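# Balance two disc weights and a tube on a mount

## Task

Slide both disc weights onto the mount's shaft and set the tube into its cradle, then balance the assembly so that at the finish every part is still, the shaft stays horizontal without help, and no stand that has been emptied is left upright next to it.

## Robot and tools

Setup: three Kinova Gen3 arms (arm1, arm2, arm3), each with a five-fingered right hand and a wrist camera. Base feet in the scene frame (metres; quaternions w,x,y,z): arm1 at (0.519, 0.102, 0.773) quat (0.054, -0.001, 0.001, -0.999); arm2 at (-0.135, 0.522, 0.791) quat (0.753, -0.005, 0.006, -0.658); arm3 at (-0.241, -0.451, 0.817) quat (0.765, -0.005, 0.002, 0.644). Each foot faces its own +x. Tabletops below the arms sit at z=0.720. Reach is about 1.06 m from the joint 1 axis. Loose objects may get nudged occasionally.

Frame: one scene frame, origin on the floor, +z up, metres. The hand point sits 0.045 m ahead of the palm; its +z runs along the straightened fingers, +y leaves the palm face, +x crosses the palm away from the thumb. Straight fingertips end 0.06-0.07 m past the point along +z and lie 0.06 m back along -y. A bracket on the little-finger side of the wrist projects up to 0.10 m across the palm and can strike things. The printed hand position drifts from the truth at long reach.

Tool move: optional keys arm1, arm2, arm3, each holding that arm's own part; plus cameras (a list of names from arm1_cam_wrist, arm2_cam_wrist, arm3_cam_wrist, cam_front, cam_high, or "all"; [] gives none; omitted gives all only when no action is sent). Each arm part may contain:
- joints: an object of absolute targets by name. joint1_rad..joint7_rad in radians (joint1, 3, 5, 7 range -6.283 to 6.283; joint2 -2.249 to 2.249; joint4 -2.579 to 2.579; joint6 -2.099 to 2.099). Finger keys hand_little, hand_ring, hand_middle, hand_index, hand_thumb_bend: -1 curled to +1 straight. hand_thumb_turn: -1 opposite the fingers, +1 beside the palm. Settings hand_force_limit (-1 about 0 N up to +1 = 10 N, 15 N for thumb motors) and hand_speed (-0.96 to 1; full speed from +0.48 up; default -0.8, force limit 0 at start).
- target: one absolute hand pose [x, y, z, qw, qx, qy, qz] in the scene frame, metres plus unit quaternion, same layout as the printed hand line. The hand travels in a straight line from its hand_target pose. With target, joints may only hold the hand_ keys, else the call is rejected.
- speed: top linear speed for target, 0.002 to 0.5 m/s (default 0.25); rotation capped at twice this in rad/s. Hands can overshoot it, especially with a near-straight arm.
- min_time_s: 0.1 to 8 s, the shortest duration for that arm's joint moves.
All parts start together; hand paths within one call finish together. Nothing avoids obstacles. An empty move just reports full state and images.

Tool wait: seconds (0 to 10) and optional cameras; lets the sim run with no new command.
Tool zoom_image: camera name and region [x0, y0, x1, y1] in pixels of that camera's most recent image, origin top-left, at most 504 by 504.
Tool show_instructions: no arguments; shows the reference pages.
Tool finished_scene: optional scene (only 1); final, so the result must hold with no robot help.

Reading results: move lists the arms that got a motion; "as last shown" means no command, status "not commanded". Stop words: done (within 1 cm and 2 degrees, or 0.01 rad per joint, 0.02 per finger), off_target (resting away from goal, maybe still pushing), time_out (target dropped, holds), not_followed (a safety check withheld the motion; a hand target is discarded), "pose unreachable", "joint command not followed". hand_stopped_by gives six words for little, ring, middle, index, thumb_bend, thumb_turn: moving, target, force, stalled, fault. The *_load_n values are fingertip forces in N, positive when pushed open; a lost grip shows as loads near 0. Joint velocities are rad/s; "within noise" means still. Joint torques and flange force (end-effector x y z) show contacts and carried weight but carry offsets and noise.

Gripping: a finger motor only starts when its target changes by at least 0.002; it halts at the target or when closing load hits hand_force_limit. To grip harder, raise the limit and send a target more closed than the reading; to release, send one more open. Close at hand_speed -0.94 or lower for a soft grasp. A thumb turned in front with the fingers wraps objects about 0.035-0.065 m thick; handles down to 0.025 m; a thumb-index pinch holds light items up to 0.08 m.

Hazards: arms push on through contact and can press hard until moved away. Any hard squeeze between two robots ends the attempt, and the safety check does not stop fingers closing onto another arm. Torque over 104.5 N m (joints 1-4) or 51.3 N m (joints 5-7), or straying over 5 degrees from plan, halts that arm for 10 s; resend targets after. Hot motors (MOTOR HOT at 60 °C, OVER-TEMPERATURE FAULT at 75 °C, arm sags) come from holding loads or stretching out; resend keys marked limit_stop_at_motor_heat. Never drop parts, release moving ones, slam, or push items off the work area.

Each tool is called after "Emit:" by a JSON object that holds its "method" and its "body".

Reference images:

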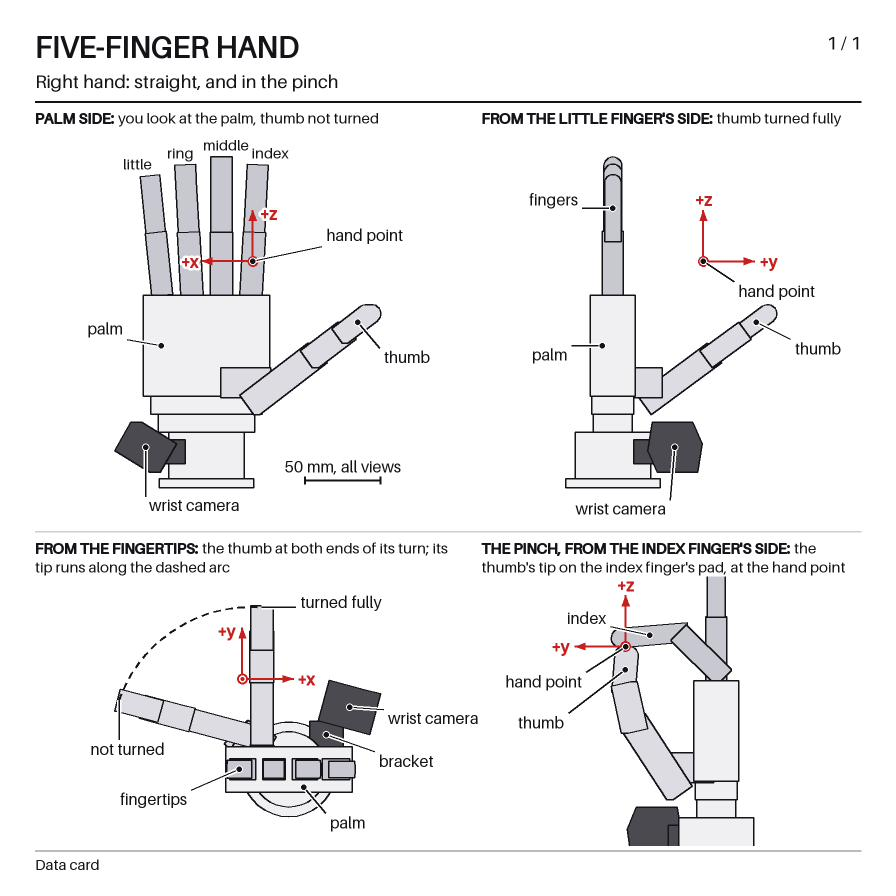

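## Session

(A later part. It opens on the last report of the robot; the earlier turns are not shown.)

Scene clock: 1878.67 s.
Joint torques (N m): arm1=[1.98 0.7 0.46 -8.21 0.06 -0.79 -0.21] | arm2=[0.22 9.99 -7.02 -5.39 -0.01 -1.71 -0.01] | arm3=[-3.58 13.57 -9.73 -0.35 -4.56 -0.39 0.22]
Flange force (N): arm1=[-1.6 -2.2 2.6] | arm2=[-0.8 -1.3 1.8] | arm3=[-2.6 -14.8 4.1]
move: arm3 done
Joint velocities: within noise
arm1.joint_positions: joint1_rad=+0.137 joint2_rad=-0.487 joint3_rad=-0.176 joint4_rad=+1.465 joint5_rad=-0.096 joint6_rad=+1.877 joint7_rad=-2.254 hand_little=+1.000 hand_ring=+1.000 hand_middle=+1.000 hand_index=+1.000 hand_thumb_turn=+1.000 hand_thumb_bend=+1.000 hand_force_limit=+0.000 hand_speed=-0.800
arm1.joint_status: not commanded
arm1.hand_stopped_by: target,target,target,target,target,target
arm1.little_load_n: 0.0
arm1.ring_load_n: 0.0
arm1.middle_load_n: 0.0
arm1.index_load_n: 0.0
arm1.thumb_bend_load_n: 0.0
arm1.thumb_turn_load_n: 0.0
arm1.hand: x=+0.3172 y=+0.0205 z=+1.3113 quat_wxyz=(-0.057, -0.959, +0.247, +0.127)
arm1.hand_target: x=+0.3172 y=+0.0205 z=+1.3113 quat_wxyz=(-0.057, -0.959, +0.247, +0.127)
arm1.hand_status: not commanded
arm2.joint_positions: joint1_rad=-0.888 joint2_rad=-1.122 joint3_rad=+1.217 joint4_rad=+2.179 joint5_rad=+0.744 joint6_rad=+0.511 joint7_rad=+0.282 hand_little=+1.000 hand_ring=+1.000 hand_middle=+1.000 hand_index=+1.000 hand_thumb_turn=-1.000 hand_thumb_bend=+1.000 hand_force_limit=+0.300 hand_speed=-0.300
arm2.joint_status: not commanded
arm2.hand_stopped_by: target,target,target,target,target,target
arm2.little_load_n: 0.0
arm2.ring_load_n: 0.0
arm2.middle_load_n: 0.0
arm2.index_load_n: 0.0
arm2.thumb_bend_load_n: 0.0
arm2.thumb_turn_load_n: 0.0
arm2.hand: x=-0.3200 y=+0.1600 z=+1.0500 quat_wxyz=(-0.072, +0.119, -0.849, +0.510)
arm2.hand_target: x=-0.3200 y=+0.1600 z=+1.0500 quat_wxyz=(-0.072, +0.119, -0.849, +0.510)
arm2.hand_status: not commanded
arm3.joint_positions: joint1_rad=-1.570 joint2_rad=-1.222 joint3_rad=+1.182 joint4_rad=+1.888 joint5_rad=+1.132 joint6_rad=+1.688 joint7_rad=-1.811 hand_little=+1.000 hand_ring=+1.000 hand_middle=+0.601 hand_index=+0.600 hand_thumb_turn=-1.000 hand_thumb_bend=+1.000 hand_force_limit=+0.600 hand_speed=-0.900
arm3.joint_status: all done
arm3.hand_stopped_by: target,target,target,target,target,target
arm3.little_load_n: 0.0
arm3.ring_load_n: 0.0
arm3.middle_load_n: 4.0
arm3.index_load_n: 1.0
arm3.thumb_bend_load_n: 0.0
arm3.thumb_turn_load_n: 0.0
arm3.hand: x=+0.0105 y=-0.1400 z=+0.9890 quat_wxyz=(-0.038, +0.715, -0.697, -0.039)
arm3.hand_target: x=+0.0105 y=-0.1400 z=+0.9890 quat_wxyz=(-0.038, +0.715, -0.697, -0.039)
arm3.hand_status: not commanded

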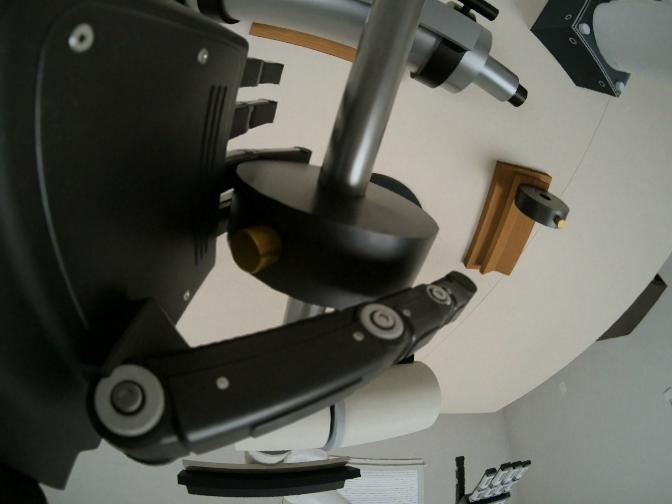

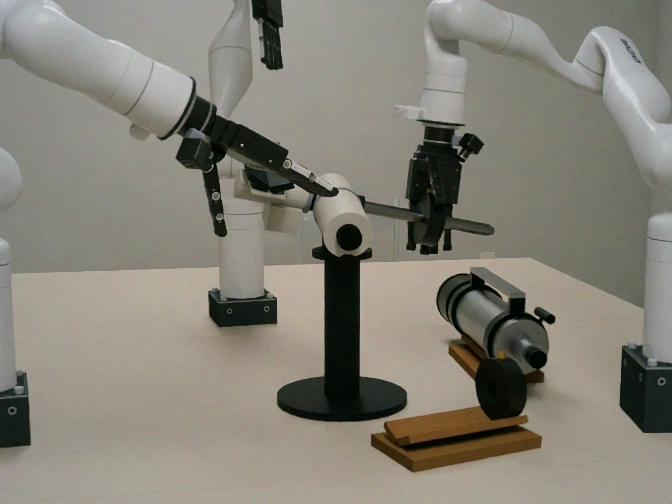

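Emit:
{"method": "move", "body": {"arm3": {"joints": {"hand_index": 0.37, "hand_middle": 0.37, "hand_thumb_bend": 0.95, "hand_speed": -0.85}}, "cameras": ["cam_front"]}}

Emit:
{"method": "zoom_image", "body": {"camera": "cam_front", "region": [340, 150, 520, 280]}}

Scene clock: 1895.33 s.
Joint torques (N m): arm1=[1.99 0.74 0.46 -8.21 0.05 -0.81 -0.16] | arm2=[0.17 9.97 -7.13 -5.31 -0.05 -1.72 -0.02] | arm3=[-6.07 13.77 -12.39 -1.9 -4.59 -3.05 0.15]
Flange force (N): arm1=[-1.4 -2.2 2.6] | arm2=[-0.6 -1.2 2.0] | arm3=[4.6 -16.0 6.4]
move: arm3 done
Joint velocities: within noise
arm1, arm2: as last shown
arm3.joint_positions: joint1_rad=-1.570 joint2_rad=-1.222 joint3_rad=+1.182 joint4_rad=+1.888 joint5_rad=+1.132 joint6_rad=+1.688 joint7_rad=-1.811 hand_little=+1.000 hand_ring=+1.000 hand_middle=+0.382 hand_index=+0.371 hand_thumb_turn=-1.000 hand_thumb_bend=+0.951 hand_force_limit=+0.600 hand_speed=-0.850
arm3.joint_status: all done
arm3.hand_stopped_by: target,target,force,target,target,target
arm3.little_load_n: 0.0
arm3.ring_load_n: 0.0
arm3.middle_load_n: 7.5
arm3.index_load_n: 5.0
arm3.thumb_bend_load_n: 5.0
arm3.thumb_turn_load_n: 0.0
arm3.hand: x=+0.0105 y=-0.1400 z=+0.9890 quat_wxyz=(-0.038, +0.715, -0.697, -0.039)
arm3.hand_target: x=+0.0105 y=-0.1400 z=+0.9890 quat_wxyz=(-0.038, +0.715, -0.697, -0.039)
arm3.hand_status: not commanded

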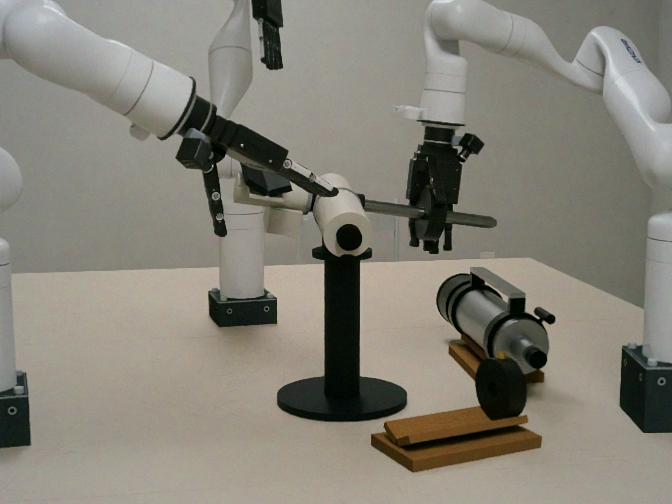

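Scaled by 2.800 from the camera's image (finer frame: 960x720).

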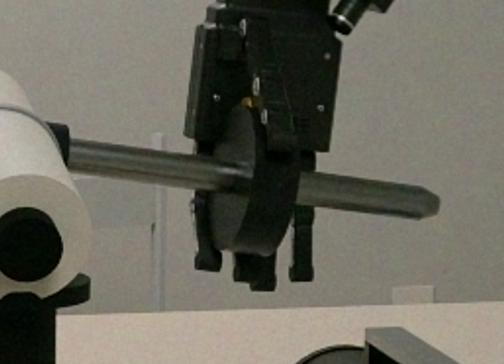

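Emit:
{"method": "move", "body": {"arm3": {"target": [0.0118, -0.070, 0.9995, -0.0381, 0.7146, -0.6974, -0.0391], "speed": 0.03}, "cameras": ["cam_front", "cam_high", "arm3_cam_wrist"]}}

Emit:
{"method": "zoom_image", "body": {"camera": "cam_front", "region": [340, 150, 520, 280]}}

Scene clock: 1946.10 s.
Joint torques (N m): arm1=[1.99 0.75 0.46 -8.16 0.05 -0.78 -0.22] | arm2=[0.23 9.91 -7.1 -5.37 -0.05 -1.72 -0.03] | arm3=[-2.84 16.93 -11.99 -3.71 -1.39 -1.65 -0.08]
Flange force (N): arm1=[-1.6 -2.2 2.5] | arm2=[-0.8 -1.2 2.2] | arm3=[3.4 -5.5 6.8]
move: arm3 done
Joint velocities: within noise
arm1, arm2: as last shown
arm3.joint_positions: joint1_rad=-1.747 joint2_rad=-1.198 joint3_rad=+1.249 joint4_rad=+1.717 joint5_rad=+1.168 joint6_rad=+1.695 joint7_rad=-1.806 hand_little=+1.000 hand_ring=+1.000 hand_middle=+0.382 hand_index=+0.371 hand_thumb_turn=-1.000 hand_thumb_bend=+0.951 hand_force_limit=+0.600 hand_speed=-0.850
arm3.joint_status: not commanded
arm3.hand_stopped_by: target,target,force,target,target,target
arm3.little_load_n: 0.0
arm3.ring_load_n: 0.0
arm3.middle_load_n: 6.5
arm3.index_load_n: 3.5
arm3.thumb_bend_load_n: 4.5
arm3.thumb_turn_load_n: -0.5
arm3.hand: x=+0.0118 y=-0.0700 z=+0.9995 quat_wxyz=(-0.038, +0.715, -0.697, -0.039)
arm3.hand_target: x=+0.0118 y=-0.0700 z=+0.9995 quat_wxyz=(-0.038, +0.715, -0.697, -0.039)
arm3.hand_status: done (0.000 m and 0.0 deg from the pose sent, 0.071 m and 0.0 deg at the start)
pictures: arm3_cam_wrist, cam_front, cam_high

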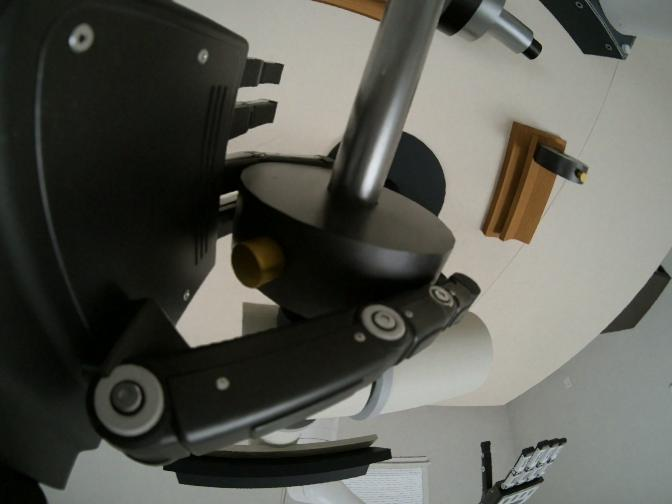

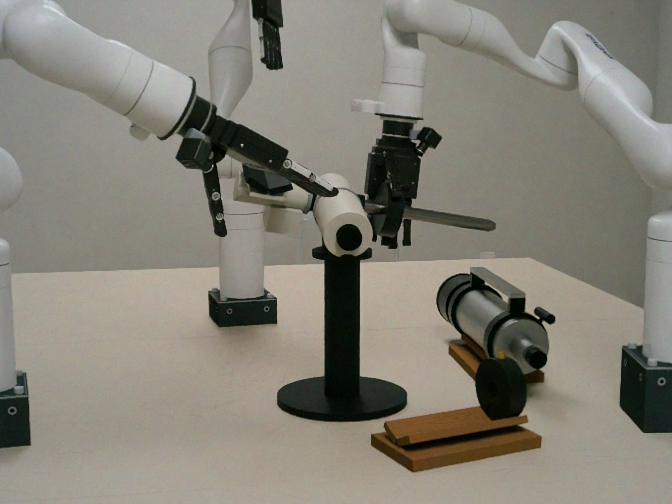

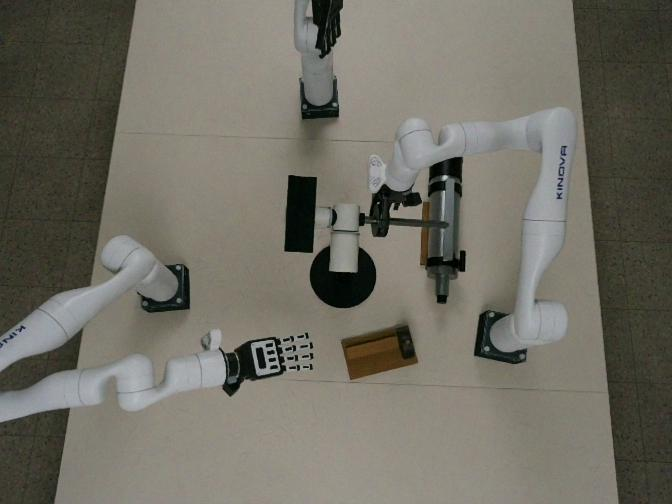

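Scaled by 2.800 from the camera's image (finer frame: 960x720).

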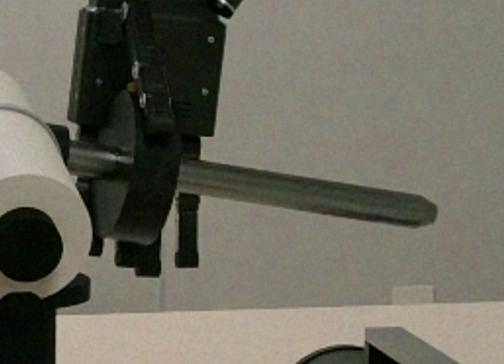

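Emit:
{"method": "move", "body": {"arm3": {"target": [0.0122, -0.070, 0.9970, -0.0381, 0.7146, -0.6974, -0.0391], "speed": 0.02, "joints": {"hand_thumb_bend": 1.0, "hand_index": 0.42, "hand_middle": 0.42, "hand_speed": -0.9}}, "cameras": ["cam_front"]}}

Emit:
{"method": "zoom_image", "body": {"camera": "cam_front", "region": [340, 150, 520, 280]}}

Scene clock: 1954.83 s.
Joint torques (N m): arm1=[2.01 0.76 0.47 -8.23 0.05 -0.8 -0.21] | arm2=[0.19 10.03 -7.1 -5.38 0.04 -1.72 -0.01] | arm3=[-1.89 15.63 -9.56 -1.42 -2.28 0.32 0.15]
Flange force (N): arm1=[-1.5 -2.3 2.7] | arm2=[-0.7 -1.1 1.8] | arm3=[-2.8 -7.5 3.1]
move: arm3 done
Joint velocities: within noise
arm1, arm2: as last shown
arm3.joint_positions: joint1_rad=-1.747 joint2_rad=-1.202 joint3_rad=+1.252 joint4_rad=+1.720 joint5_rad=+1.172 joint6_rad=+1.692 joint7_rad=-1.807 hand_little=+1.000 hand_ring=+1.000 hand_middle=+0.421 hand_index=+0.420 hand_thumb_turn=-1.000 hand_thumb_bend=+1.000 hand_force_limit=+0.600 hand_speed=-0.900
arm3.joint_status: all done
arm3.hand_stopped_by: target,target,target,target,target,target
arm3.little_load_n: 0.0
arm3.ring_load_n: 0.0
arm3.middle_load_n: 4.5
arm3.index_load_n: 0.0
arm3.thumb_bend_load_n: 0.0
arm3.thumb_turn_load_n: -0.5
arm3.hand: x=+0.0122 y=-0.0700 z=+0.9970 quat_wxyz=(-0.038, +0.715, -0.697, -0.039)
arm3.hand_target: x=+0.0122 y=-0.0700 z=+0.9970 quat_wxyz=(-0.038, +0.715, -0.697, -0.039)
arm3.hand_status: done (0.000 m and 0.0 deg from the pose sent, 0.003 m and 0.0 deg at the start)

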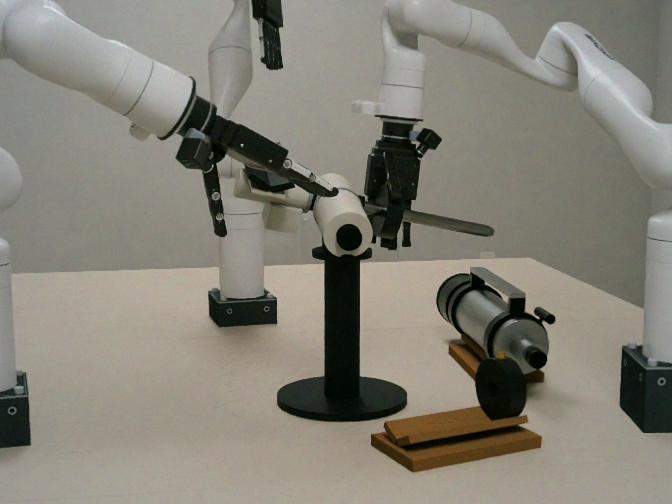

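Scaled by 2.800 from the camera's image (finer frame: 960x720).

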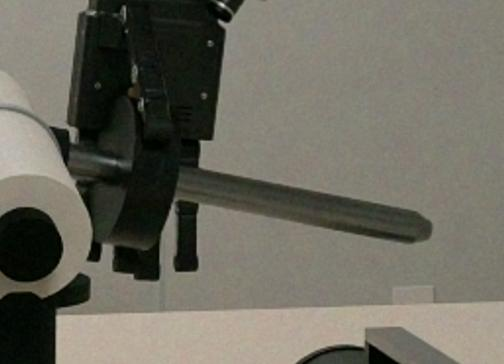

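Emit:
{"method": "move", "body": {"arm3": {"target": [0.0118, -0.070, 0.9995, -0.0381, 0.7146, -0.6974, -0.0391], "speed": 0.03, "joints": {"hand_thumb_bend": 0.93, "hand_index": 0.37, "hand_middle": 0.37, "hand_speed": -0.8}}, "arm1": {"target": [0.14, -0.02, 1.33, -0.057, -0.959, 0.247, 0.127], "speed": 0.2}, "cameras": ["arm1_cam_wrist", "cam_front"]}}

Emit:
{"method": "zoom_image", "body": {"camera": "arm1_cam_wrist", "region": [230, 0, 670, 330]}}

Scene clock: 1987.17 s.
Joint torques (N m): arm1=[2 -6.91 0.04 -8.63 0.15 -0.8 -0.22] | arm2=[0.21 10.04 -7.04 -5.34 0.01 -1.68 -0.04] | arm3=[-3.46 17.33 -13.09 -3.73 -2.05 -2.05 -0.08]
Flange force (N): arm1=[1.1 1.6 2.2] | arm2=[-0.6 -1.2 1.8] | arm3=[3.6 -7.3 9.2]
move: arm1 done; arm3 done
Joint velocities: within noise
arm1.joint_positions: joint1_rad=+0.138 joint2_rad=-0.065 joint3_rad=-0.355 joint4_rad=+1.154 joint5_rad=+0.019 joint6_rad=+1.775 joint7_rad=-2.396 hand_little=+1.000 hand_ring=+1.000 hand_middle=+1.000 hand_index=+1.000 hand_thumb_turn=+1.000 hand_thumb_bend=+1.000 hand_force_limit=+0.000 hand_speed=-0.800
arm1.joint_status: not commanded
arm1.hand_stopped_by: target,target,target,target,target,target
arm1.little_load_n: 0.0
arm1.ring_load_n: 0.0
arm1.middle_load_n: 0.0
arm1.index_load_n: 0.0
arm1.thumb_bend_load_n: 0.0
arm1.thumb_turn_load_n: 0.0
arm1.hand: x=+0.1400 y=-0.0200 z=+1.3300 quat_wxyz=(-0.057, -0.959, +0.247, +0.127)
arm1.hand_target: x=+0.1400 y=-0.0200 z=+1.3300 quat_wxyz=(-0.057, -0.959, +0.247, +0.127)
arm1.hand_status: done (0.000 m and 0.0 deg from the pose sent, 0.183 m and 0.0 deg at the start)
arm2: as last shown
arm3.joint_positions: joint1_rad=-1.747 joint2_rad=-1.198 joint3_rad=+1.249 joint4_rad=+1.717 joint5_rad=+1.168 joint6_rad=+1.695 joint7_rad=-1.806 hand_little=+1.000 hand_ring=+1.000 hand_middle=+0.373 hand_index=+0.371 hand_thumb_turn=-1.000 hand_thumb_bend=+0.934 hand_force_limit=+0.600 hand_speed=-0.800
arm3.joint_status: all done
arm3.hand_stopped_by: target,target,force,target,target,target
arm3.little_load_n: 0.0
arm3.ring_load_n: 0.0
arm3.middle_load_n: 9.0
arm3.index_load_n: 4.0
arm3.thumb_bend_load_n: 5.5
arm3.thumb_turn_load_n: 0.0
arm3.hand: x=+0.0118 y=-0.0700 z=+0.9995 quat_wxyz=(-0.038, +0.715, -0.697, -0.039)
arm3.hand_target: x=+0.0118 y=-0.0700 z=+0.9995 quat_wxyz=(-0.038, +0.715, -0.697, -0.039)
arm3.hand_status: done (0.000 m and 0.0 deg from the pose sent, 0.003 m and 0.0 deg at the start)

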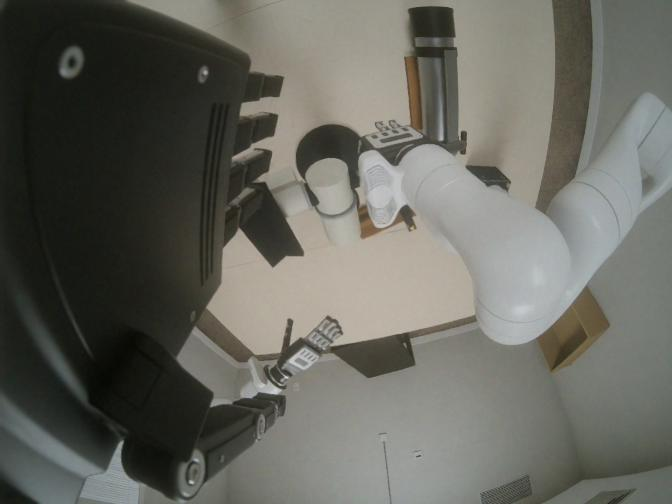

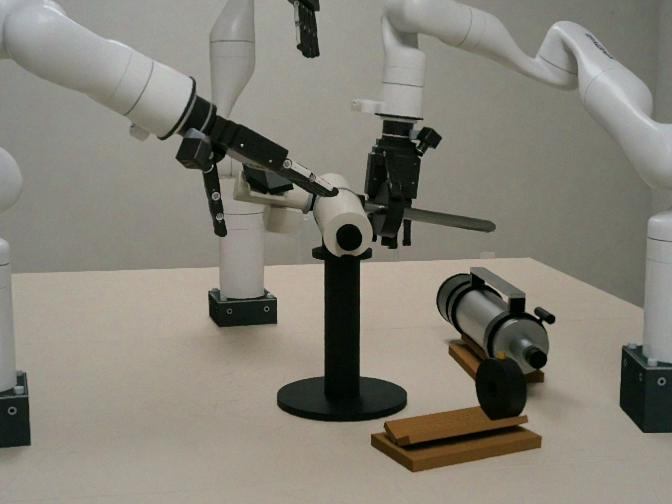

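Scaled by 1.145 from the camera's image (finer frame: 960x720).

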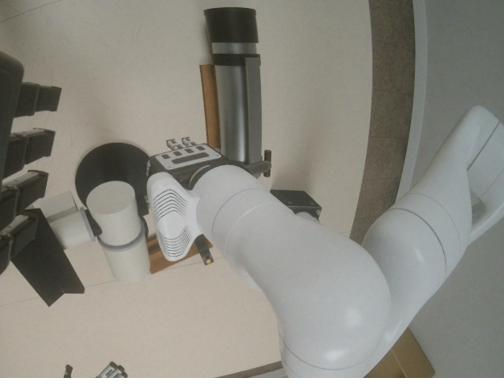

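Emit:
{"method": "move", "body": {"arm3": {"target": [0.0108, -0.150, 0.9894, -0.0381, 0.7146, -0.6974, -0.0391], "speed": 0.05}}}

Emit:
{"method": "move", "body": {"arm3": {"target": [0.0110, -0.220, 0.9802, -0.0381, 0.7146, -0.6974, -0.0391], "speed": 0.05}, "cameras": ["arm3_cam_wrist", "cam_front"]}}

Emit:
{"method": "zoom_image", "body": {"camera": "cam_front", "region": [400, 150, 540, 270]}}

Scene clock: 2052.23 s.
Joint torques (N m): arm1=[1.97 -6.94 0.08 -8.63 0.16 -0.74 -0.21] | arm2=[0.15 10.05 -7.11 -5.3 -0.02 -1.7 -0.03] | arm3=[-2.99 12.42 -7.56 3.21 -7.03 1.93 0.8]
Flange force (N): arm1=[1.2 1.7 2.4] | arm2=[-0.5 -1.1 1.8] | arm3=[-11.1 -21.0 2.2]
move: arm3 done
Joint velocities: within noise
arm1, arm2: as last shown
arm3.joint_positions: joint1_rad=-1.544 joint2_rad=-1.223 joint3_rad=+1.170 joint4_rad=+1.905 joint5_rad=+1.124 joint6_rad=+1.691 joint7_rad=-1.805 hand_little=+1.000 hand_ring=+1.000 hand_middle=+0.373 hand_index=+0.371 hand_thumb_turn=-1.000 hand_thumb_bend=+0.934 hand_force_limit=+0.600 hand_speed=-0.800
arm3.joint_status: not commanded
arm3.hand_stopped_by: target,target,force,target,target,target
arm3.little_load_n: 0.0
arm3.ring_load_n: 0.0
arm3.middle_load_n: 7.5
arm3.index_load_n: 6.5
arm3.thumb_bend_load_n: 5.0
arm3.thumb_turn_load_n: 1.5
arm3.hand: x=+0.0108 y=-0.1500 z=+0.9894 quat_wxyz=(-0.038, +0.715, -0.697, -0.039)
arm3.hand_target: x=+0.0108 y=-0.1500 z=+0.9894 quat_wxyz=(-0.038, +0.715, -0.697, -0.039)
arm3.hand_status: done (0.000 m and 0.0 deg from the pose sent, 0.081 m and 0.0 deg at the start)
pictures: none

Scene clock: 2054.13 s.
Joint torques (N m): arm1=[1.99 -6.91 0.08 -8.63 0.16 -0.79 -0.2] | arm2=[0.22 10.03 -7.07 -5.35 0.01 -1.76 0] | arm3=[-1.45 13.36 -8.44 -1.31 -3.85 0.57 0.36]
Flange force (N): arm1=[1.2 1.8 2.2] | arm2=[-0.5 -1.3 1.7] | arm3=[-4.1 -11.7 6.4]
move: arm3 done
Joint velocities: within noise
arm1, arm2: as last shown
arm1.ring_load_n: -0.5
arm1.middle_load_n: -0.5
arm3.joint_positions: joint1_rad=-1.360 joint2_rad=-1.261 joint3_rad=+1.101 joint4_rad=+2.032 joint5_rad=+1.090 joint6_rad=+1.706 joint7_rad=-1.761 hand_little=+1.000 hand_ring=+1.000 hand_middle=+0.373 hand_index=+0.371 hand_thumb_turn=-1.000 hand_thumb_bend=+0.934 hand_force_limit=+0.600 hand_speed=-0.800
arm3.joint_status: not commanded
arm3.hand_stopped_by: target,target,force,target,target,target
arm3.little_load_n: 0.0
arm3.ring_load_n: 0.0
arm3.middle_load_n: 6.5
arm3.index_load_n: 6.0
arm3.thumb_bend_load_n: 7.5
arm3.thumb_turn_load_n: 0.5
arm3.hand: x=+0.0110 y=-0.2200 z=+0.9802 quat_wxyz=(-0.038, +0.715, -0.697, -0.039)
arm3.hand_target: x=+0.0110 y=-0.2200 z=+0.9802 quat_wxyz=(-0.038, +0.715, -0.697, -0.039)
arm3.hand_status: done (0.000 m and 0.0 deg from the pose sent, 0.071 m and 0.0 deg at the start)

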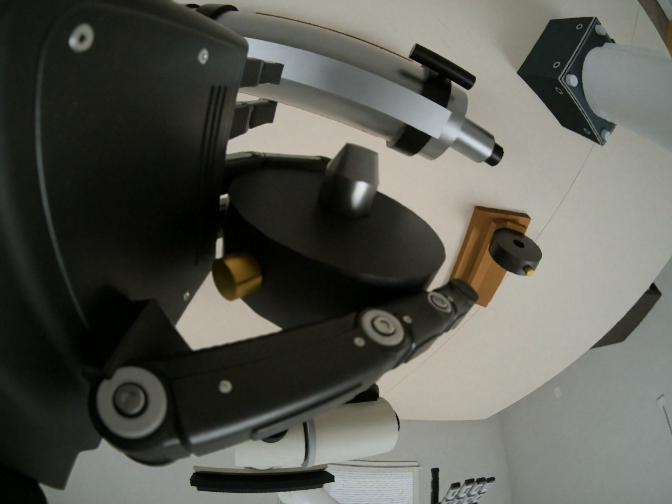

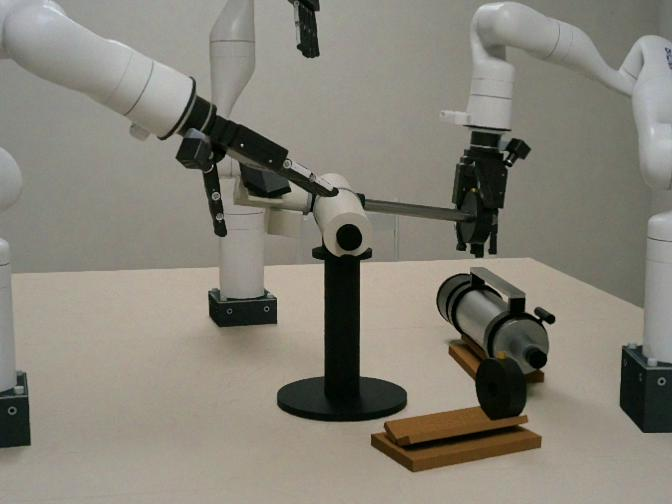

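Scaled by 3.600 from the camera's image (finer frame: 960x720).

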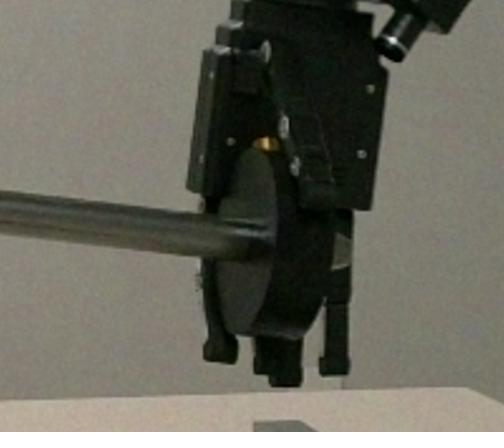

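Emit:
{"method": "move", "body": {"arm3": {"joints": {"hand_index": 0.1, "hand_middle": 0.1, "hand_thumb_bend": 0.6, "hand_speed": -0.88, "hand_force_limit": 0.55}}}}

Emit:
{"method": "move", "body": {"arm3": {"target": [0.0112, -0.260, 0.9755, -0.0381, 0.7146, -0.6974, -0.0391], "speed": 0.03}}}

Emit:
{"method": "move", "body": {"arm3": {"target": [0.0112, -0.320, 0.9705, -0.0381, 0.7146, -0.6974, -0.0391], "speed": 0.06}, "cameras": ["arm3_cam_wrist", "cam_front", "cam_high"]}}

Scene clock: 2063.10 s.
Joint torques (N m): arm1=[1.98 -6.91 0.1 -8.59 0.14 -0.78 -0.2] | arm2=[0.23 10.01 -7.04 -5.4 -0.04 -1.75 -0.02] | arm3=[-1.86 12.79 -8.11 -0.51 -4.64 0.51 0.39]
Flange force (N): arm1=[1.1 1.9 2.0] | arm2=[-0.7 -1.2 1.8] | arm3=[-4.6 -14.2 5.1]
move: arm3 off_target
Joint velocities: within noise
arm1, arm2: as last shown
arm1.ring_load_n: 0.0
arm1.middle_load_n: 0.0
arm3.joint_positions: joint1_rad=-1.360 joint2_rad=-1.261 joint3_rad=+1.101 joint4_rad=+2.032 joint5_rad=+1.090 joint6_rad=+1.706 joint7_rad=-1.761 hand_little=+1.000 hand_ring=+1.000 hand_middle=+0.353 hand_index=+0.341 hand_thumb_turn=-1.000 hand_thumb_bend=+0.906 hand_force_limit=+0.550 hand_speed=-0.880
arm3.joint_status: hand_middle off_target (ended at +0.353, target +0.100); hand_index off_target (ended at +0.341, target +0.100); hand_thumb_bend off_target (ended at +0.906, target +0.600); the others done
arm3.hand_stopped_by: target,target,force,force,force,target
arm3.little_load_n: 0.0
arm3.ring_load_n: 0.0
arm3.middle_load_n: 8.0
arm3.index_load_n: 9.0
arm3.thumb_bend_load_n: 11.5
arm3.thumb_turn_load_n: 0.0
arm3.hand: x=+0.0110 y=-0.2200 z=+0.9802 quat_wxyz=(-0.038, +0.715, -0.697, -0.039)
arm3.hand_target: x=+0.0110 y=-0.2200 z=+0.9802 quat_wxyz=(-0.038, +0.715, -0.697, -0.039)
arm3.hand_status: not commanded
pictures: none

Scene clock: 2064.93 s.
Joint torques (N m): arm1=[1.99 -6.94 0.11 -8.62 0.14 -0.78 -0.2] | arm2=[0.22 9.98 -7.08 -5.34 -0.02 -1.72 -0.04] | arm3=[-2.14 13.57 -10.33 -4.79 -1.8 -1.71 0.03]
Flange force (N): arm1=[1.2 1.9 2.2] | arm2=[-0.6 -1.3 2.0] | arm3=[3.4 -5.8 9.1]
move: arm3 done
Joint velocities: within noise
arm1: as last shown
arm2.joint_positions: joint1_rad=-0.888 joint2_rad=-1.122 joint3_rad=+1.217 joint4_rad=+2.179 joint5_rad=+0.744 joint6_rad=+0.511 joint7_rad=+0.282 hand_little=+1.000 hand_ring=+1.000 hand_middle=+1.000 hand_index=+1.000 hand_thumb_turn=-1.000 hand_thumb_bend=+1.000 hand_force_limit=+0.300 hand_speed=-0.300
arm2.joint_status: not commanded
arm2.hand_stopped_by: target,target,target,target,target,target
arm2.little_load_n: 0.0
arm2.ring_load_n: 0.0
arm2.middle_load_n: -0.5
arm2.index_load_n: 0.0
arm2.thumb_bend_load_n: 0.0
arm2.thumb_turn_load_n: 0.0
arm2.hand: x=-0.3200 y=+0.1600 z=+1.0500 quat_wxyz=(-0.072, +0.119, -0.849, +0.510)
arm2.hand_target: x=-0.3200 y=+0.1600 z=+1.0500 quat_wxyz=(-0.072, +0.119, -0.849, +0.510)
arm2.hand_status: not commanded
arm3.joint_positions: joint1_rad=-1.253 joint2_rad=-1.288 joint3_rad=+1.063 joint4_rad=+2.088 joint5_rad=+1.071 joint6_rad=+1.725 joint7_rad=-1.716 hand_little=+1.000 hand_ring=+1.000 hand_middle=+0.353 hand_index=+0.341 hand_thumb_turn=-1.000 hand_thumb_bend=+0.906 hand_force_limit=+0.550 hand_speed=-0.880
arm3.joint_status: not commanded
arm3.hand_stopped_by: target,target,force,force,force,target
arm3.little_load_n: -0.5
arm3.ring_load_n: 0.0
arm3.middle_load_n: 8.0
arm3.index_load_n: 8.0
arm3.thumb_bend_load_n: 12.0
arm3.thumb_turn_load_n: 0.0
arm3.hand: x=+0.0111 y=-0.2600 z=+0.9755 quat_wxyz=(-0.038, +0.715, -0.697, -0.039)
arm3.hand_target: x=+0.0112 y=-0.2600 z=+0.9755 quat_wxyz=(-0.038, +0.715, -0.697, -0.039)
arm3.hand_status: done (0.000 m and 0.0 deg from the pose sent, 0.040 m and 0.0 deg at the start)
pictures: none

Scene clock: 2066.43 s.
Joint torques (N m): arm1=[1.96 -6.91 0.08 -8.65 0.13 -0.76 -0.23] | arm2=[0.27 9.99 -7.18 -5.35 0.01 -1.7 -0.03] | arm3=[-0.7 13.96 -9.39 -5.93 -0.51 -0.74 -0.03]
Flange force (N): arm1=[1.2 1.6 2.4] | arm2=[-0.6 -1.2 2.4] | arm3=[1.6 -0.2 9.8]
move: arm3 done
Joint velocities: within noise
arm1, arm2: as last shown
arm2.middle_load_n: 0.0
arm2.thumb_bend_load_n: 0.5
arm3.joint_positions: joint1_rad=-1.090 joint2_rad=-1.336 joint3_rad=+1.005 joint4_rad=+2.144 joint5_rad=+1.046 joint6_rad=+1.768 joint7_rad=-1.621 hand_little=+1.000 hand_ring=+1.000 hand_middle=+0.353 hand_index=+0.341 hand_thumb_turn=-1.000 hand_thumb_bend=+0.906 hand_force_limit=+0.550 hand_speed=-0.880
arm3.joint_status: not commanded
arm3.hand_stopped_by: target,target,force,force,force,target
arm3.little_load_n: 0.0
arm3.ring_load_n: 0.0
arm3.middle_load_n: 7.5
arm3.index_load_n: 8.0
arm3.thumb_bend_load_n: 12.0
arm3.thumb_turn_load_n: 0.0
arm3.hand: x=+0.0112 y=-0.3200 z=+0.9705 quat_wxyz=(-0.038, +0.715, -0.697, -0.039)
arm3.hand_target: x=+0.0112 y=-0.3200 z=+0.9705 quat_wxyz=(-0.038, +0.715, -0.697, -0.039)
arm3.hand_status: done (0.000 m and 0.0 deg from the pose sent, 0.060 m and 0.0 deg at the start)

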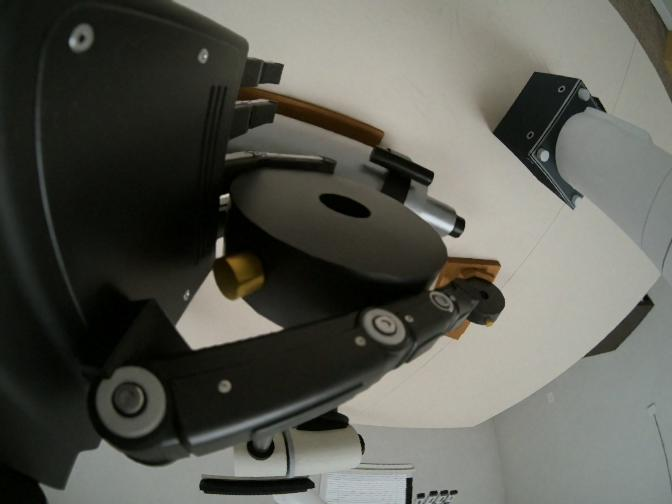

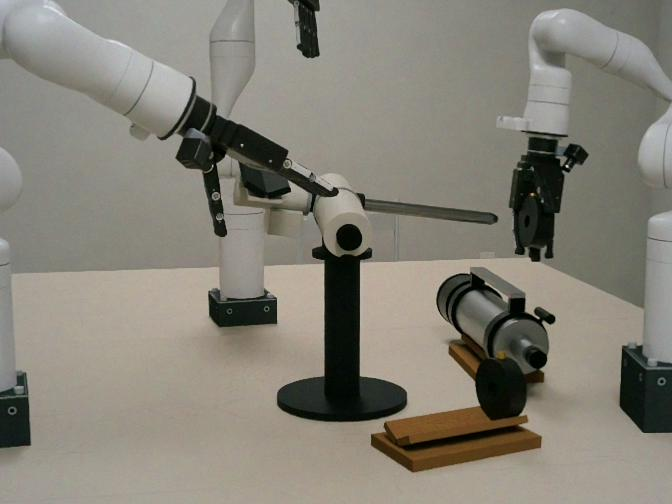

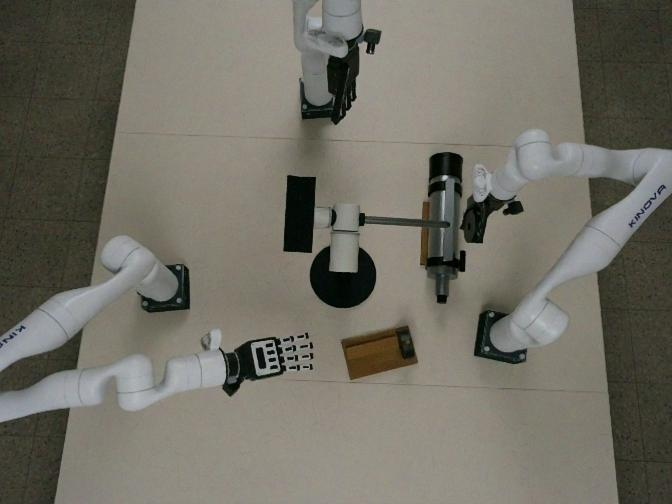

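Emit:
{"method": "move", "body": {"arm3": {"target": [-0.2, -0.26, 1.12, -0.0386, 0.706, -0.706, -0.0386], "speed": 0.15}, "arm1": {"target": [0.14, -0.16, 1.10, -0.057, -0.959, 0.247, 0.127], "speed": 0.2}, "cameras": ["arm1_cam_wrist", "cam_front", "cam_high"]}}

Emit:
{"method": "zoom_image", "body": {"camera": "cam_front", "region": [430, 250, 560, 390]}}

Emit:
{"method": "zoom_image", "body": {"camera": "cam_high", "region": [400, 140, 490, 310]}}

Emit:
{"method": "zoom_image", "body": {"camera": "arm1_cam_wrist", "region": [230, 0, 670, 330]}}

Scene clock: 2111.90 s.
Joint torques (N m): arm1=[1.97 -8.84 -0.3 -9.03 0.48 -0.58 -0.18] | arm2=[0.18 10.05 -7.14 -5.37 -0.05 -1.73 -0.06] | arm3=[-0.91 4.41 -4.78 -11.54 -0.05 -0.97 -0.01]
Flange force (N): arm1=[2.8 2.2 2.5] | arm2=[-0.5 -0.9 2.0] | arm3=[-1.0 0.6 10.4]
move: arm1 done; arm3 done
Joint velocities: within noise
arm1.joint_positions: joint1_rad=-0.074 joint2_rad=+0.060 joint3_rad=-0.646 joint4_rad=+1.796 joint5_rad=+0.229 joint6_rad=+1.085 joint7_rad=-2.983 hand_little=+1.000 hand_ring=+1.000 hand_middle=+1.000 hand_index=+1.000 hand_thumb_turn=+1.000 hand_thumb_bend=+1.000 hand_force_limit=+0.000 hand_speed=-0.800
arm1.joint_status: not commanded
arm1.hand_stopped_by: target,target,target,target,target,target
arm1.little_load_n: 0.0
arm1.ring_load_n: 0.0
arm1.middle_load_n: 0.0
arm1.index_load_n: 0.0
arm1.thumb_bend_load_n: -0.5
arm1.thumb_turn_load_n: 0.0
arm1.hand: x=+0.1400 y=-0.1600 z=+1.1000 quat_wxyz=(-0.057, -0.959, +0.247, +0.127)
arm1.hand_target: x=+0.1400 y=-0.1600 z=+1.1000 quat_wxyz=(-0.057, -0.959, +0.247, +0.127)
arm1.hand_status: done (0.000 m and 0.0 deg from the pose sent, 0.269 m and 0.0 deg at the start)
arm2: as last shown
arm2.thumb_bend_load_n: 0.0
arm3.joint_positions: joint1_rad=-1.148 joint2_rad=-0.779 joint3_rad=+0.529 joint4_rad=+2.135 joint5_rad=+0.423 joint6_rad=+1.598 joint7_rad=-2.097 hand_little=+1.000 hand_ring=+1.000 hand_middle=+0.353 hand_index=+0.341 hand_thumb_turn=-1.000 hand_thumb_bend=+0.906 hand_force_limit=+0.550 hand_speed=-0.880
arm3.joint_status: not commanded
arm3.hand_stopped_by: target,target,force,force,force,target
arm3.little_load_n: 0.0
arm3.ring_load_n: 0.0
arm3.middle_load_n: 7.0
arm3.index_load_n: 8.0
arm3.thumb_bend_load_n: 12.5
arm3.thumb_turn_load_n: 0.0
arm3.hand: x=-0.2000 y=-0.2600 z=+1.1200 quat_wxyz=(-0.039, +0.706, -0.706, -0.039)
arm3.hand_target: x=-0.2000 y=-0.2600 z=+1.1200 quat_wxyz=(-0.039, +0.706, -0.706, -0.039)
arm3.hand_status: done (0.000 m and 0.0 deg from the pose sent, 0.266 m and 1.4 deg at the start)

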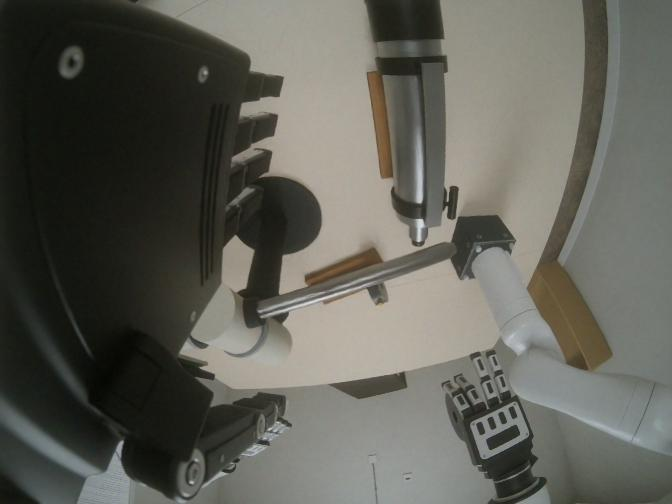

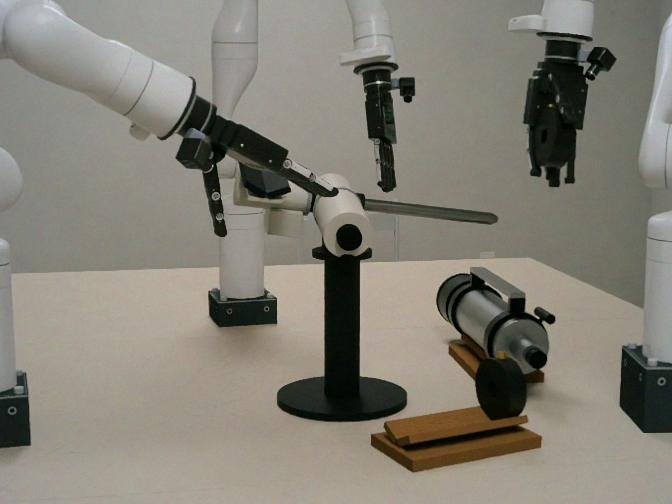

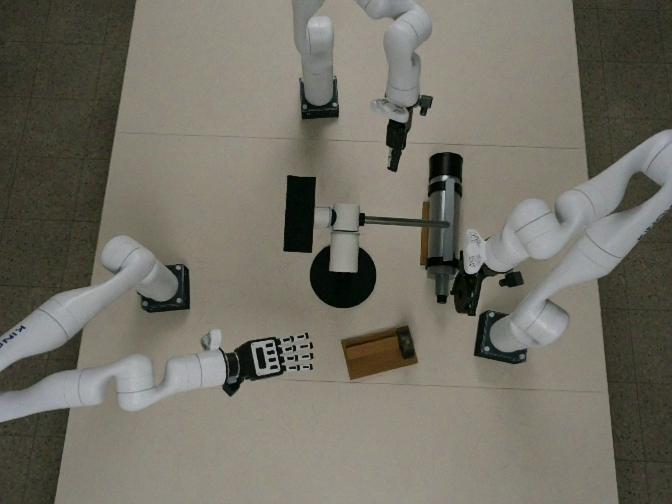

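Scaled by 3.600 from the camera's image (finer frame: 960x720).

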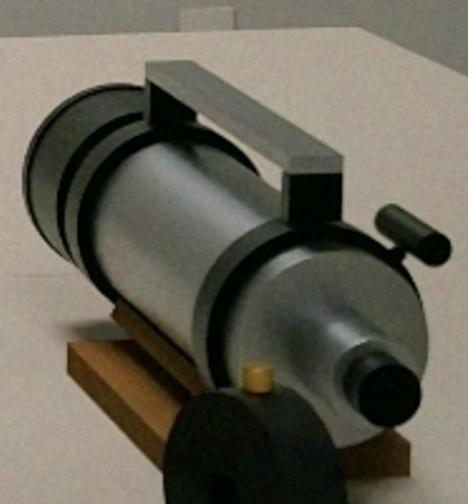

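Scaled by 2.965 from the camera's image (finer frame: 960x720).

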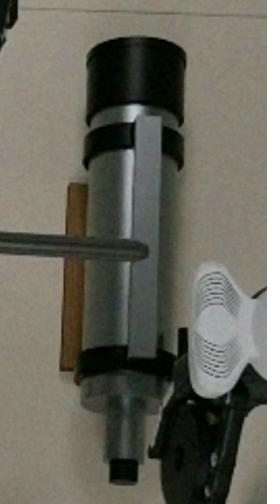

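Scaled by 1.145 from the camera's image (finer frame: 960x720).

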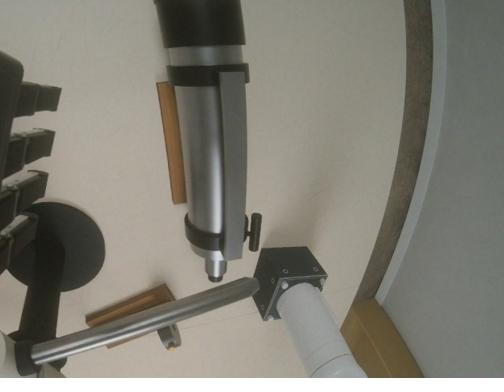

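Emit:
{"method": "move", "body": {"arm3": {"target": [-0.42, -0.28, 1.12, -0.0386, 0.706, -0.706, -0.0386], "speed": 0.15}, "arm1": {"target": [0.16, -0.30, 1.12, 0, 0, 0.9914, 0.1306], "speed": 0.3, "joints": {"hand_thumb_turn": -1, "hand_index": 0.0, "hand_middle": 0.0, "hand_ring": 0.0, "hand_little": 0.0, "hand_speed": -0.3}}, "cameras": ["arm1_cam_wrist", "cam_front", "cam_high"]}}

Scene clock: 2237.70 s.
Joint torques (N m): arm1=[2.21 -22.73 0.92 -7.48 0.24 0.26 -0.18] | arm2=[0.24 10.03 -7.06 -5.36 0 -1.74 -0.02] | arm3=[-1 -4.9 -0.93 -12.2 0.49 -0.86 -0.03]
Flange force (N): arm1=no reading | arm2=[-0.6 -1.2 1.8] | arm3=[-2.9 1.9 11.5]
move: arm1 moving; arm3 done
Joint velocities: arm1=[-0.004 0.002 0.052 0.001 -0.048 -0.002 0.006] | arm2=[within noise] | arm3=[within noise]
arm1.joint_positions: joint1_rad=-0.916 joint2_rad=+0.982 joint3_rad=+0.353 joint4_rad=+0.167 joint5_rad=-0.130 joint6_rad=+2.098 joint7_rad=-5.567 hand_little=+0.000 hand_ring=+0.000 hand_middle=+0.000 hand_index=+0.000 hand_thumb_turn=-1.000 hand_thumb_bend=+1.000 hand_force_limit=+0.000 hand_speed=-0.300
arm1.joint_status: all done
arm1.hand_stopped_by: target,target,target,target,target,target
arm1.little_load_n: 0.5
arm1.ring_load_n: 0.0
arm1.middle_load_n: 0.0
arm1.index_load_n: 0.0
arm1.thumb_bend_load_n: 0.0
arm1.thumb_turn_load_n: 0.0
arm1.hand: x=+0.1605 y=-0.2992 z=+1.1194 quat_wxyz=(-0.039, -0.008, +0.995, +0.091)
arm1.hand_target: x=+0.1605 y=-0.2992 z=+1.1194 quat_wxyz=(-0.039, -0.008, +0.995, +0.091)
arm1.hand_status: moving (0.001 m and 6.5 deg from the pose sent, 0.143 m and 149.7 deg at the start; a joint's target at an end of its range on 169 of 285 steps)
arm2: as last shown
arm3.joint_positions: joint1_rad=-1.156 joint2_rad=-0.386 joint3_rad=-0.024 joint4_rad=+2.126 joint5_rad=+0.092 joint6_rad=+1.335 joint7_rad=-2.595 hand_little=+1.000 hand_ring=+1.000 hand_middle=+0.353 hand_index=+0.341 hand_thumb_turn=-1.000 hand_thumb_bend=+0.906 hand_force_limit=+0.550 hand_speed=-0.880
arm3.joint_status: not commanded
arm3.hand_stopped_by: target,target,force,force,force,target
arm3.little_load_n: 0.0
arm3.ring_load_n: 0.0
arm3.middle_load_n: 7.0
arm3.index_load_n: 8.0
arm3.thumb_bend_load_n: 12.0
arm3.thumb_turn_load_n: 0.0
arm3.hand: x=-0.4200 y=-0.2800 z=+1.1200 quat_wxyz=(-0.039, +0.706, -0.706, -0.039)
arm3.hand_target: x=-0.4200 y=-0.2800 z=+1.1200 quat_wxyz=(-0.039, +0.706, -0.706, -0.039)
arm3.hand_status: done (0.000 m and 0.0 deg from the pose sent, 0.221 m and 0.0 deg at the start)

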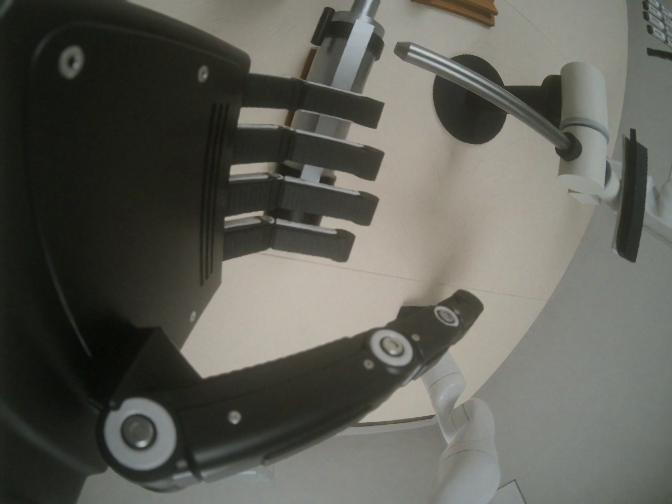

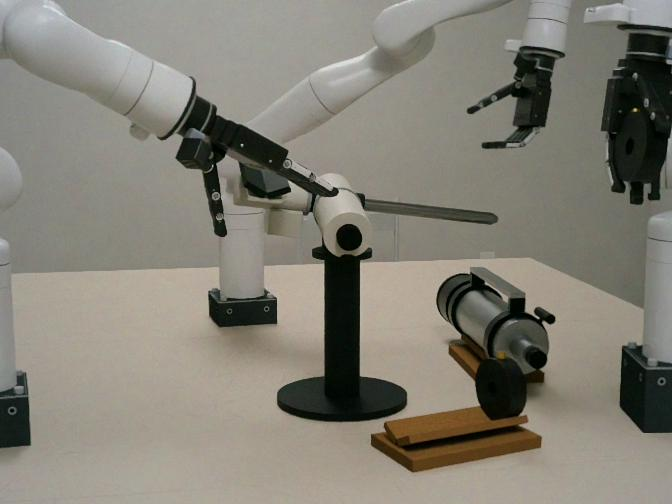

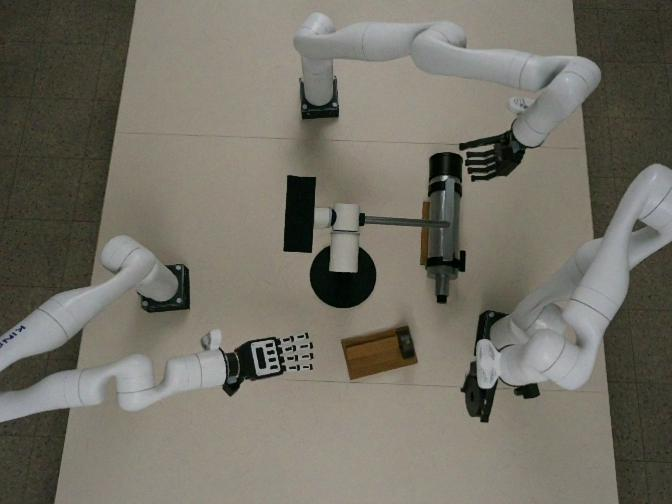

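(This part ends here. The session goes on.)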